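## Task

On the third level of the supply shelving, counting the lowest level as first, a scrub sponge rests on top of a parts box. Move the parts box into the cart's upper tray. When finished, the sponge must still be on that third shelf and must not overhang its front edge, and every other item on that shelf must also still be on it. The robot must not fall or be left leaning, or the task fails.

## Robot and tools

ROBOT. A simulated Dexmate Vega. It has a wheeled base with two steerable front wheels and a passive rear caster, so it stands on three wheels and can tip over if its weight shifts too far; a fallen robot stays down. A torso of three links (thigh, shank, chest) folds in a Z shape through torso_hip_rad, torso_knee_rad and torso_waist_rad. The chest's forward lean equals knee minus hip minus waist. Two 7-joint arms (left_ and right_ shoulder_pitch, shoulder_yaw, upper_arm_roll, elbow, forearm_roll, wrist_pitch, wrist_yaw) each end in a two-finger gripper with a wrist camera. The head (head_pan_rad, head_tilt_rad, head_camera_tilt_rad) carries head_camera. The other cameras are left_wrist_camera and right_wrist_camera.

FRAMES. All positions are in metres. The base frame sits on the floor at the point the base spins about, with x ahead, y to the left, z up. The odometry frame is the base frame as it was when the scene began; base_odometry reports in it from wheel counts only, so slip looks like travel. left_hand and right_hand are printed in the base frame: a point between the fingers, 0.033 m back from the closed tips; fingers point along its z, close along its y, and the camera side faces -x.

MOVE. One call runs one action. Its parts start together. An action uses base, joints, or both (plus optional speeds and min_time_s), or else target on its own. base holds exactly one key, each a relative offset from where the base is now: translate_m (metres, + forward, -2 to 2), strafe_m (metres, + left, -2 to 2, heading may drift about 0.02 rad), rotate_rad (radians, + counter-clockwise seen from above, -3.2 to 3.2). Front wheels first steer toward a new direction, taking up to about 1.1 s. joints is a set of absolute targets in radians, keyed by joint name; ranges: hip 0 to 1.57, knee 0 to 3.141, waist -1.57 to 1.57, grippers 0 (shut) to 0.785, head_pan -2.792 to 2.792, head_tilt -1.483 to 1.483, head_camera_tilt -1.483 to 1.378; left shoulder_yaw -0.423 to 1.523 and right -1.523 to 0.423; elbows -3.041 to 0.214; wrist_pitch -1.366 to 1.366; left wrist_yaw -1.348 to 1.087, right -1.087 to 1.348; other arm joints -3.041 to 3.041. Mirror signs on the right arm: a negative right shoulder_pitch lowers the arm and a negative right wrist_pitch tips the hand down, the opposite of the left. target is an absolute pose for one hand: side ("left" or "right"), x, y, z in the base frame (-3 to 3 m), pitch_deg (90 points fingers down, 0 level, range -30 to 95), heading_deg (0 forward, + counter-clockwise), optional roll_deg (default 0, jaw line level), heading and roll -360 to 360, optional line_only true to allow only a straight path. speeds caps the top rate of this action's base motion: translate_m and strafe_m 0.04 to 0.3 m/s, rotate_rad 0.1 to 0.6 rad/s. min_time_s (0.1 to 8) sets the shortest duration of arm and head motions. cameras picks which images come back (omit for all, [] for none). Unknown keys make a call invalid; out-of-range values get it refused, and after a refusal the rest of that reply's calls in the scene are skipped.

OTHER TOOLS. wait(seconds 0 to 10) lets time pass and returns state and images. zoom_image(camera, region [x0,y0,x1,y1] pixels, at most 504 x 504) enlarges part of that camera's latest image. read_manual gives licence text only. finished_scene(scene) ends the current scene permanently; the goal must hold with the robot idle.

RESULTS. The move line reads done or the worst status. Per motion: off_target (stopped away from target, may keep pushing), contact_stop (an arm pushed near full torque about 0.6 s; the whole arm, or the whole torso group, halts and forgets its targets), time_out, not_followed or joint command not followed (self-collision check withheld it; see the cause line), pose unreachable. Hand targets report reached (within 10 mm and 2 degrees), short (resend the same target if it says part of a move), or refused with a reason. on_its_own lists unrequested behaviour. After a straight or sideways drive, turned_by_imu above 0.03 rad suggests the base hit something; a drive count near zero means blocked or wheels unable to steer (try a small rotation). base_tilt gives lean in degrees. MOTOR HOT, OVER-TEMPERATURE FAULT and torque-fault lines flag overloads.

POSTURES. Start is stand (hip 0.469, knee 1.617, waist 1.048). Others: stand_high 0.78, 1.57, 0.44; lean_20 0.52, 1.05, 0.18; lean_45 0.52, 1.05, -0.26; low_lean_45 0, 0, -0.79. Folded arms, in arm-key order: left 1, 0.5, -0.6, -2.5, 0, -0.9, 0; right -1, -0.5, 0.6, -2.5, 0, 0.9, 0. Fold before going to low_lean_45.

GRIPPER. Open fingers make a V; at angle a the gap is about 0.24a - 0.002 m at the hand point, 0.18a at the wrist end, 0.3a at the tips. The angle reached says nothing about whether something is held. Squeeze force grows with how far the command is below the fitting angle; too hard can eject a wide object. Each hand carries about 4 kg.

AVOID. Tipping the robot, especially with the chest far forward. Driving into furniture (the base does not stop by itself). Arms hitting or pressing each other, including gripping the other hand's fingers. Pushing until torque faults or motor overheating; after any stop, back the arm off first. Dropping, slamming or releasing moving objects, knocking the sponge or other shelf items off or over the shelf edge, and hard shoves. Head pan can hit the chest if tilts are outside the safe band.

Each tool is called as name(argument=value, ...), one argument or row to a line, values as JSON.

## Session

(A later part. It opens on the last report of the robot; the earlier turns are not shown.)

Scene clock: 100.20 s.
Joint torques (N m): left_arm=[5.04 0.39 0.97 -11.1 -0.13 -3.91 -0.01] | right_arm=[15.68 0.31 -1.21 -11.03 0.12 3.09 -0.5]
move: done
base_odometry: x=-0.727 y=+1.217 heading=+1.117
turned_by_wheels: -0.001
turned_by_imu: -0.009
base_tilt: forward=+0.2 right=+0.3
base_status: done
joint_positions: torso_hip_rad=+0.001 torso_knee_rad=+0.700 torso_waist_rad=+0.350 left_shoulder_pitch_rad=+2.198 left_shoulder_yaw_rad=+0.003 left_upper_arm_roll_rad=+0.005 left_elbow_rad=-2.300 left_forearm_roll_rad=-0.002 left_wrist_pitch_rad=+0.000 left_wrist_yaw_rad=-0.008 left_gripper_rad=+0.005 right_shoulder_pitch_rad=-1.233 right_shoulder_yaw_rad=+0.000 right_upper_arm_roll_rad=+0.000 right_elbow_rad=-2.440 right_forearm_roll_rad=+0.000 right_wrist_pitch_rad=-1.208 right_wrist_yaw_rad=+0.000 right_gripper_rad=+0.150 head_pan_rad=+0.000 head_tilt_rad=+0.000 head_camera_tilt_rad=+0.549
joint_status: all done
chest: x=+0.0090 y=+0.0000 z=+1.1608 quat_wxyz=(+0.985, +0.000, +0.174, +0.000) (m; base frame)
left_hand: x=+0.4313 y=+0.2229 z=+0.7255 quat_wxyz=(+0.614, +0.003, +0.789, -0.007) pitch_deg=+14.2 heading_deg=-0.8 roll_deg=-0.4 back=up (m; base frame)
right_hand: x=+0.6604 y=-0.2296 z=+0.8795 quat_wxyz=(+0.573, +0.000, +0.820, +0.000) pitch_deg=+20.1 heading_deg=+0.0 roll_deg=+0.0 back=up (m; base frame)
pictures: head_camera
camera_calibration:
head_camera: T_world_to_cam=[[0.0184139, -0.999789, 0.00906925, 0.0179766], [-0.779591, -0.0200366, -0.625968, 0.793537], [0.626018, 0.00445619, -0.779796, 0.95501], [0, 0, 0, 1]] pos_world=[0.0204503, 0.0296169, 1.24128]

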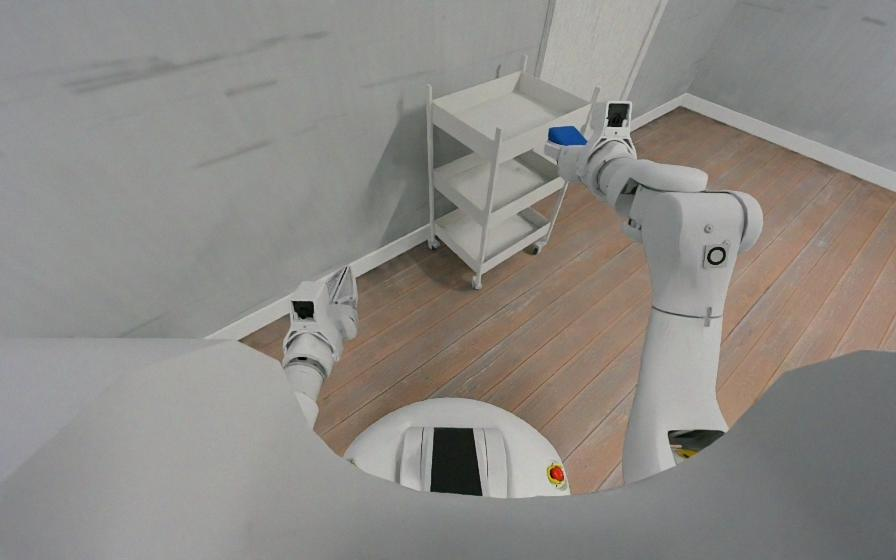

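move(
  base={"translate_m": 0.44},
  cameras=[],
)

move(
  target={"side":"right","x":0.76,"y":-0.17,"z":0.75,"pitch_deg":27,"heading_deg":0},
  cameras=["right_wrist_camera","head_camera"],
)

Scene clock: 103.97 s.
Joint torques (N m): left_arm=[4.24 0.33 1.24 -11.61 0 -3.53 0.1] | right_arm=[14.7 0.22 -1.52 -11.99 0.28 3.56 -0.2]
move: done
base_odometry: x=-0.533 y=+1.612 heading=+1.116
turned_by_wheels: -0.001
turned_by_imu: -0.002
base_tilt: forward=+0.1 right=+0.3
base_status: done
joint_positions: torso_hip_rad=+0.001 torso_knee_rad=+0.700 torso_waist_rad=+0.350 left_shoulder_pitch_rad=+2.198 left_shoulder_yaw_rad=+0.003 left_upper_arm_roll_rad=+0.005 left_elbow_rad=-2.300 left_forearm_roll_rad=-0.002 left_wrist_pitch_rad=+0.000 left_wrist_yaw_rad=-0.008 left_gripper_rad=+0.005 right_shoulder_pitch_rad=-1.233 right_shoulder_yaw_rad=+0.000 right_upper_arm_roll_rad=+0.000 right_elbow_rad=-2.440 right_forearm_roll_rad=+0.000 right_wrist_pitch_rad=-1.208 right_wrist_yaw_rad=+0.000 right_gripper_rad=+0.150 head_pan_rad=+0.000 head_tilt_rad=+0.000 head_camera_tilt_rad=+0.549
joint_status: not commanded
chest: x=+0.0090 y=+0.0000 z=+1.1608 quat_wxyz=(+0.985, +0.000, +0.174, +0.000) (m; base frame)
left_hand: x=+0.4313 y=+0.2229 z=+0.7255 quat_wxyz=(+0.614, +0.003, +0.789, -0.007) pitch_deg=+14.2 heading_deg=-0.8 roll_deg=-0.4 back=up (m; base frame)
right_hand: x=+0.6604 y=-0.2296 z=+0.8795 quat_wxyz=(+0.573, +0.000, +0.820, +0.000) pitch_deg=+20.1 heading_deg=+0.0 roll_deg=+0.0 back=up (m; base frame)
pictures: none
No camera images: "cameras" was empty.

Scene clock: 107.90 s.
Joint torques (N m): left_arm=[3.99 0.32 1.1 -11.05 -0.03 -3.89 0] | right_arm=[21.13 2.91 -3.66 -9.56 0.07 3.83 -0.21]
move: done
base_odometry: x=-0.533 y=+1.612 heading=+1.116
turned_by_wheels: +0.000
turned_by_imu: +0.001
base_tilt: forward=+0.2 right=+0.2
base_status: not commanded
joint_positions: torso_hip_rad=+0.001 torso_knee_rad=+0.700 torso_waist_rad=+0.350 left_shoulder_pitch_rad=+2.198 left_shoulder_yaw_rad=+0.003 left_upper_arm_roll_rad=+0.005 left_elbow_rad=-2.300 left_forearm_roll_rad=-0.002 left_wrist_pitch_rad=+0.000 left_wrist_yaw_rad=-0.008 left_gripper_rad=+0.005 right_shoulder_pitch_rad=-1.026 right_shoulder_yaw_rad=+0.093 right_upper_arm_roll_rad=-0.086 right_elbow_rad=-1.789 right_forearm_roll_rad=-0.031 right_wrist_pitch_rad=-0.890 right_wrist_yaw_rad=-0.101 right_gripper_rad=+0.150 head_pan_rad=+0.000 head_tilt_rad=+0.000 head_camera_tilt_rad=+0.549
joint_status: not commanded
chest: x=+0.0090 y=+0.0000 z=+1.1608 quat_wxyz=(+0.985, +0.000, +0.174, +0.000) (m; base frame)
left_hand: x=+0.4313 y=+0.2229 z=+0.7255 quat_wxyz=(+0.614, +0.003, +0.789, -0.007) pitch_deg=+14.2 heading_deg=-0.8 roll_deg=-0.4 back=up (m; base frame)
right_hand: x=+0.7591 y=-0.1708 z=+0.7504 quat_wxyz=(+0.522, +0.000, +0.853, +0.000) pitch_deg=+27.0 heading_deg=+0.0 roll_deg=+0.0 back=up (m; base frame)
right_hand_status: reached (straight line, planned for 2.4 s): 1 mm and 0.0 deg off.
pictures: head_camera, right_wrist_camera
camera_calibration:
head_camera: T_world_to_cam=[[0.0184139, -0.999789, 0.00906925, 0.0179766], [-0.779591, -0.0200366, -0.625968, 0.793537], [0.626018, 0.00445619, -0.779796, 0.95501], [0, 0, 0, 1]] pos_world=[0.0204503, 0.0296169, 1.24128]
right_wrist_camera: T_world_to_cam=[[-0.0373412, -0.998631, 0.0366378, -0.17758], [-0.585021, -0.00787793, -0.81098, 1.10279], [0.810158, -0.0517168, -0.583926, -0.030578], [0, 0, 0, 1]] pos_world=[0.663299, -0.170231, 0.882993]

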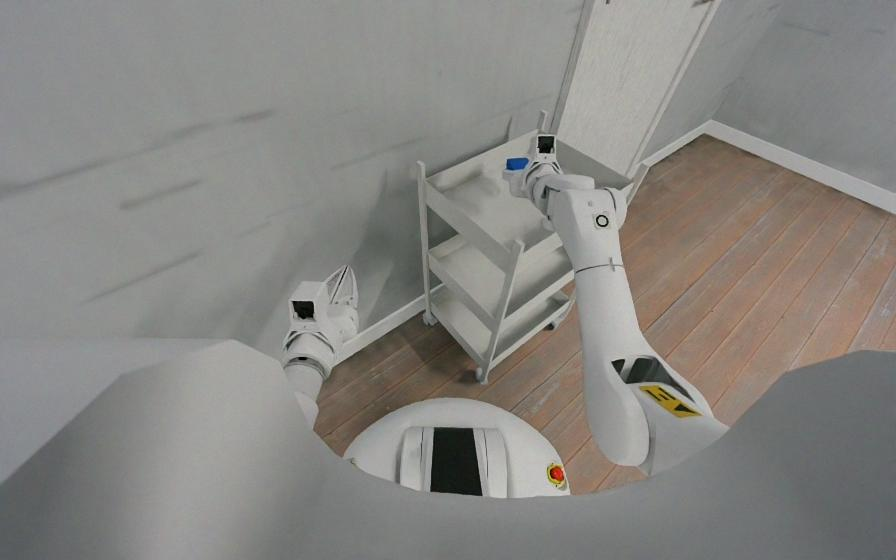

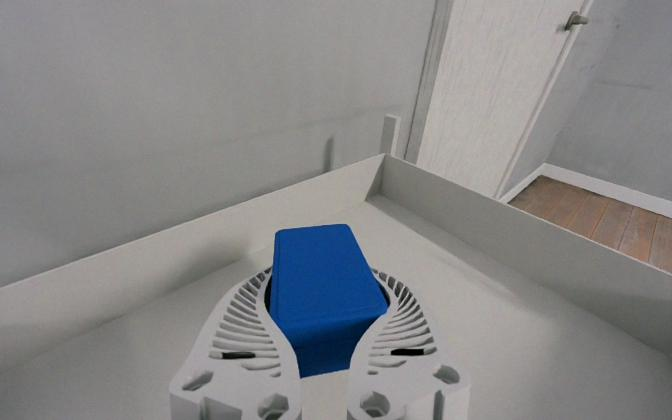

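move(
  target={"side":"right","x":0.755,"y":-0.172,"z":0.70,"pitch_deg":27,"heading_deg":0},
  cameras=[],
)

move(
  target={"side":"right","x":0.755,"y":-0.172,"z":0.687,"pitch_deg":27,"heading_deg":0},
  cameras=["right_wrist_camera"],
)

Scene clock: 110.63 s.
Joint torques (N m): left_arm=[4.43 1.51 1.13 -10.73 -0.03 -3.65 0.02] | right_arm=[10.78 1.29 2.58 -10.17 -0.13 3.83 0.27]
move: done
base_odometry: x=-0.533 y=+1.612 heading=+1.116
turned_by_wheels: +0.000
turned_by_imu: +0.001
base_tilt: forward=+0.2 right=+0.3
base_status: not commanded
joint_positions: torso_hip_rad=+0.001 torso_knee_rad=+0.700 torso_waist_rad=+0.350 left_shoulder_pitch_rad=+2.198 left_shoulder_yaw_rad=+0.003 left_upper_arm_roll_rad=+0.005 left_elbow_rad=-2.300 left_forearm_roll_rad=-0.002 left_wrist_pitch_rad=+0.000 left_wrist_yaw_rad=-0.008 left_gripper_rad=+0.005 right_shoulder_pitch_rad=-1.067 right_shoulder_yaw_rad=+0.083 right_upper_arm_roll_rad=-0.082 right_elbow_rad=-1.667 right_forearm_roll_rad=-0.026 right_wrist_pitch_rad=-0.727 right_wrist_yaw_rad=-0.097 right_gripper_rad=+0.150 head_pan_rad=+0.000 head_tilt_rad=+0.000 head_camera_tilt_rad=+0.549
joint_status: not commanded
chest: x=+0.0090 y=+0.0000 z=+1.1608 quat_wxyz=(+0.985, +0.000, +0.174, +0.000) (m; base frame)
left_hand: x=+0.4313 y=+0.2229 z=+0.7255 quat_wxyz=(+0.614, +0.003, +0.789, -0.007) pitch_deg=+14.2 heading_deg=-0.8 roll_deg=-0.4 back=up (m; base frame)
right_hand: x=+0.7552 y=-0.1717 z=+0.7015 quat_wxyz=(+0.522, +0.000, +0.853, +0.000) pitch_deg=+27.0 heading_deg=+0.0 roll_deg=+0.0 back=up (m; base frame)
right_hand_status: reached (straight line, planned for 0.9 s): 2 mm and 0.0 deg off.
pictures: none
No camera images: "cameras" was empty.

Scene clock: 112.07 s.
Joint torques (N m): left_arm=[4.5 1.24 1.05 -11.56 -0.06 -3.37 0.27] | right_arm=[6.53 -1.42 2.23 -4.23 0.03 1.59 0.11]
move: done
base_odometry: x=-0.533 y=+1.612 heading=+1.116
turned_by_wheels: +0.000
turned_by_imu: +0.000
base_tilt: forward=+0.1 right=+0.3
base_status: not commanded
joint_positions: torso_hip_rad=+0.001 torso_knee_rad=+0.700 torso_waist_rad=+0.350 left_shoulder_pitch_rad=+2.198 left_shoulder_yaw_rad=+0.003 left_upper_arm_roll_rad=+0.005 left_elbow_rad=-2.300 left_forearm_roll_rad=-0.002 left_wrist_pitch_rad=+0.000 left_wrist_yaw_rad=-0.008 left_gripper_rad=+0.005 right_shoulder_pitch_rad=-1.071 right_shoulder_yaw_rad=+0.082 right_upper_arm_roll_rad=-0.081 right_elbow_rad=-1.625 right_forearm_roll_rad=-0.025 right_wrist_pitch_rad=-0.680 right_wrist_yaw_rad=-0.097 right_gripper_rad=+0.150 head_pan_rad=+0.000 head_tilt_rad=+0.000 head_camera_tilt_rad=+0.549
joint_status: not commanded
chest: x=+0.0089 y=+0.0000 z=+1.1608 quat_wxyz=(+0.985, +0.000, +0.174, +0.000) (m; base frame)
left_hand: x=+0.4312 y=+0.2229 z=+0.7255 quat_wxyz=(+0.614, +0.003, +0.789, -0.007) pitch_deg=+14.2 heading_deg=-0.8 roll_deg=-0.4 back=up (m; base frame)
right_hand: x=+0.7552 y=-0.1718 z=+0.6888 quat_wxyz=(+0.523, +0.000, +0.853, +0.000) pitch_deg=+27.0 heading_deg=+0.0 roll_deg=+0.0 back=up (m; base frame)
right_hand_status: reached (straight line, planned for 0.5 s): 2 mm and 0.0 deg off.
pictures: right_wrist_camera
camera_calibration:
right_wrist_camera: T_world_to_cam=[[-0.0367477, -0.998647, 0.0367964, -0.176993], [-0.584519, -0.00838589, -0.811337, 1.05028], [0.810548, -0.051323, -0.58342, -0.0640229], [0, 0, 0, 1]] pos_world=[0.659299, -0.171232, 0.821293]

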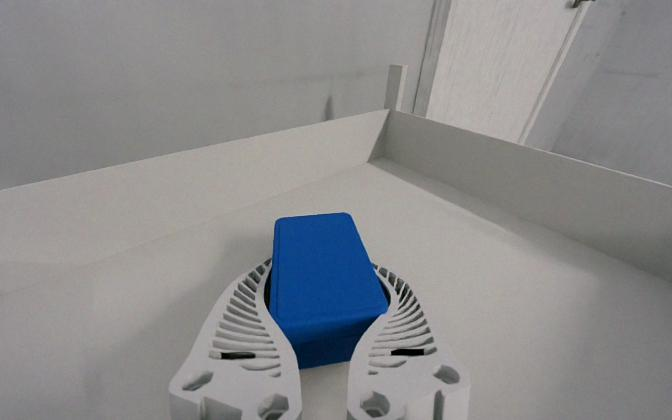

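Contact made. Release wide.

move(
  joints={"right_gripper_rad":0.72},
  cameras=["right_wrist_camera"],
)

move(
  target={"side":"right","x":0.70,"y":-0.175,"z":0.77,"pitch_deg":25,"heading_deg":0},
  cameras=["right_wrist_camera"],
)

Scene clock: 113.53 s.
Joint torques (N m): left_arm=[4.48 -1.26 1.17 -10.85 0.07 -3.36 0.04] | right_arm=[10.95 -0.66 3.83 -10.02 -0.19 3.48 -0.08]
move: done
base_odometry: x=-0.533 y=+1.612 heading=+1.116
turned_by_wheels: +0.000
turned_by_imu: +0.000
base_tilt: forward=+0.2 right=+0.3
base_status: not commanded
joint_positions: torso_hip_rad=+0.001 torso_knee_rad=+0.700 torso_waist_rad=+0.350 left_shoulder_pitch_rad=+2.198 left_shoulder_yaw_rad=+0.003 left_upper_arm_roll_rad=+0.005 left_elbow_rad=-2.300 left_forearm_roll_rad=-0.002 left_wrist_pitch_rad=+0.000 left_wrist_yaw_rad=-0.008 left_gripper_rad=+0.005 right_shoulder_pitch_rad=-1.071 right_shoulder_yaw_rad=+0.082 right_upper_arm_roll_rad=-0.080 right_elbow_rad=-1.620 right_forearm_roll_rad=-0.025 right_wrist_pitch_rad=-0.676 right_wrist_yaw_rad=-0.097 right_gripper_rad=+0.720 head_pan_rad=+0.000 head_tilt_rad=+0.000 head_camera_tilt_rad=+0.549
joint_status: all done
chest: x=+0.0089 y=+0.0000 z=+1.1608 quat_wxyz=(+0.985, +0.000, +0.174, +0.000) (m; base frame)
left_hand: x=+0.4312 y=+0.2229 z=+0.7255 quat_wxyz=(+0.614, +0.003, +0.789, -0.007) pitch_deg=+14.2 heading_deg=-0.8 roll_deg=-0.4 back=up (m; base frame)
right_hand: x=+0.7549 y=-0.1718 z=+0.6870 quat_wxyz=(+0.522, +0.000, +0.853, +0.000) pitch_deg=+27.0 heading_deg=+0.0 roll_deg=+0.0 back=up (m; base frame)
pictures: right_wrist_camera
camera_calibration:
right_wrist_camera: T_world_to_cam=[[-0.036656, -0.998646, 0.036908, -0.177086], [-0.585175, -0.0084887, -0.810863, 1.04887], [0.810078, -0.0513206, -0.584071, -0.0640898], [0, 0, 0, 1]] pos_world=[0.6592, -0.171232, 0.819594]

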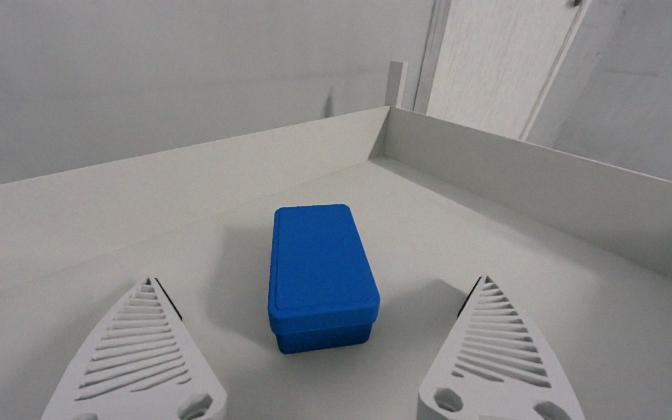

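Scene clock: 116.80 s.
Joint torques (N m): left_arm=[3.7 0.49 1.22 -10.47 -0.01 -3.7 0] | right_arm=[8.48 0.73 -3.45 -12.82 -0.56 3.7 -0.5]
move: done
base_odometry: x=-0.533 y=+1.612 heading=+1.116
turned_by_wheels: +0.000
turned_by_imu: +0.001
base_tilt: forward=+0.2 right=+0.3
base_status: not commanded
joint_positions: torso_hip_rad=+0.001 torso_knee_rad=+0.700 torso_waist_rad=+0.350 left_shoulder_pitch_rad=+2.198 left_shoulder_yaw_rad=+0.003 left_upper_arm_roll_rad=+0.005 left_elbow_rad=-2.300 left_forearm_roll_rad=-0.002 left_wrist_pitch_rad=+0.000 left_wrist_yaw_rad=-0.008 left_gripper_rad=+0.005 right_shoulder_pitch_rad=-1.210 right_shoulder_yaw_rad=+0.078 right_upper_arm_roll_rad=-0.107 right_elbow_rad=-2.063 right_forearm_roll_rad=-0.041 right_wrist_pitch_rad=-0.947 right_wrist_yaw_rad=-0.097 right_gripper_rad=+0.720 head_pan_rad=+0.000 head_tilt_rad=+0.000 head_camera_tilt_rad=+0.549
joint_status: not commanded
chest: x=+0.0089 y=+0.0000 z=+1.1608 quat_wxyz=(+0.985, +0.000, +0.174, +0.000) (m; base frame)
left_hand: x=+0.4312 y=+0.2229 z=+0.7255 quat_wxyz=(+0.614, +0.003, +0.789, -0.007) pitch_deg=+14.2 heading_deg=-0.8 roll_deg=-0.4 back=up (m; base frame)
right_hand: x=+0.7008 y=-0.1751 z=+0.7685 quat_wxyz=(+0.537, +0.000, +0.844, +0.000) pitch_deg=+25.1 heading_deg=+0.0 roll_deg=+0.0 back=up (m; base frame)
right_hand_status: reached (straight line, planned for 1.7 s): 2 mm and 0.1 deg off.
pictures: right_wrist_camera
camera_calibration:
right_wrist_camera: T_world_to_cam=[[-0.0383572, -0.998634, 0.0354726, -0.183102], [-0.557331, -0.00808455, -0.830251, 1.07866], [0.829404, -0.0516161, -0.55626, -0.00773682], [0, 0, 0, 1]] pos_world=[0.600566, -0.174531, 0.897752]

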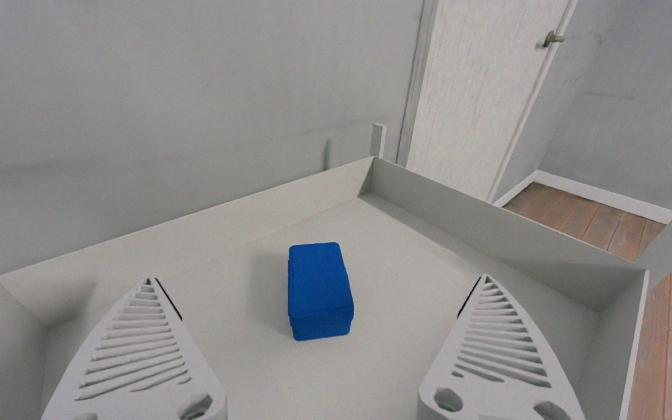

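finished_scene(
  scene=3,
)

The scene is finished: the task was done.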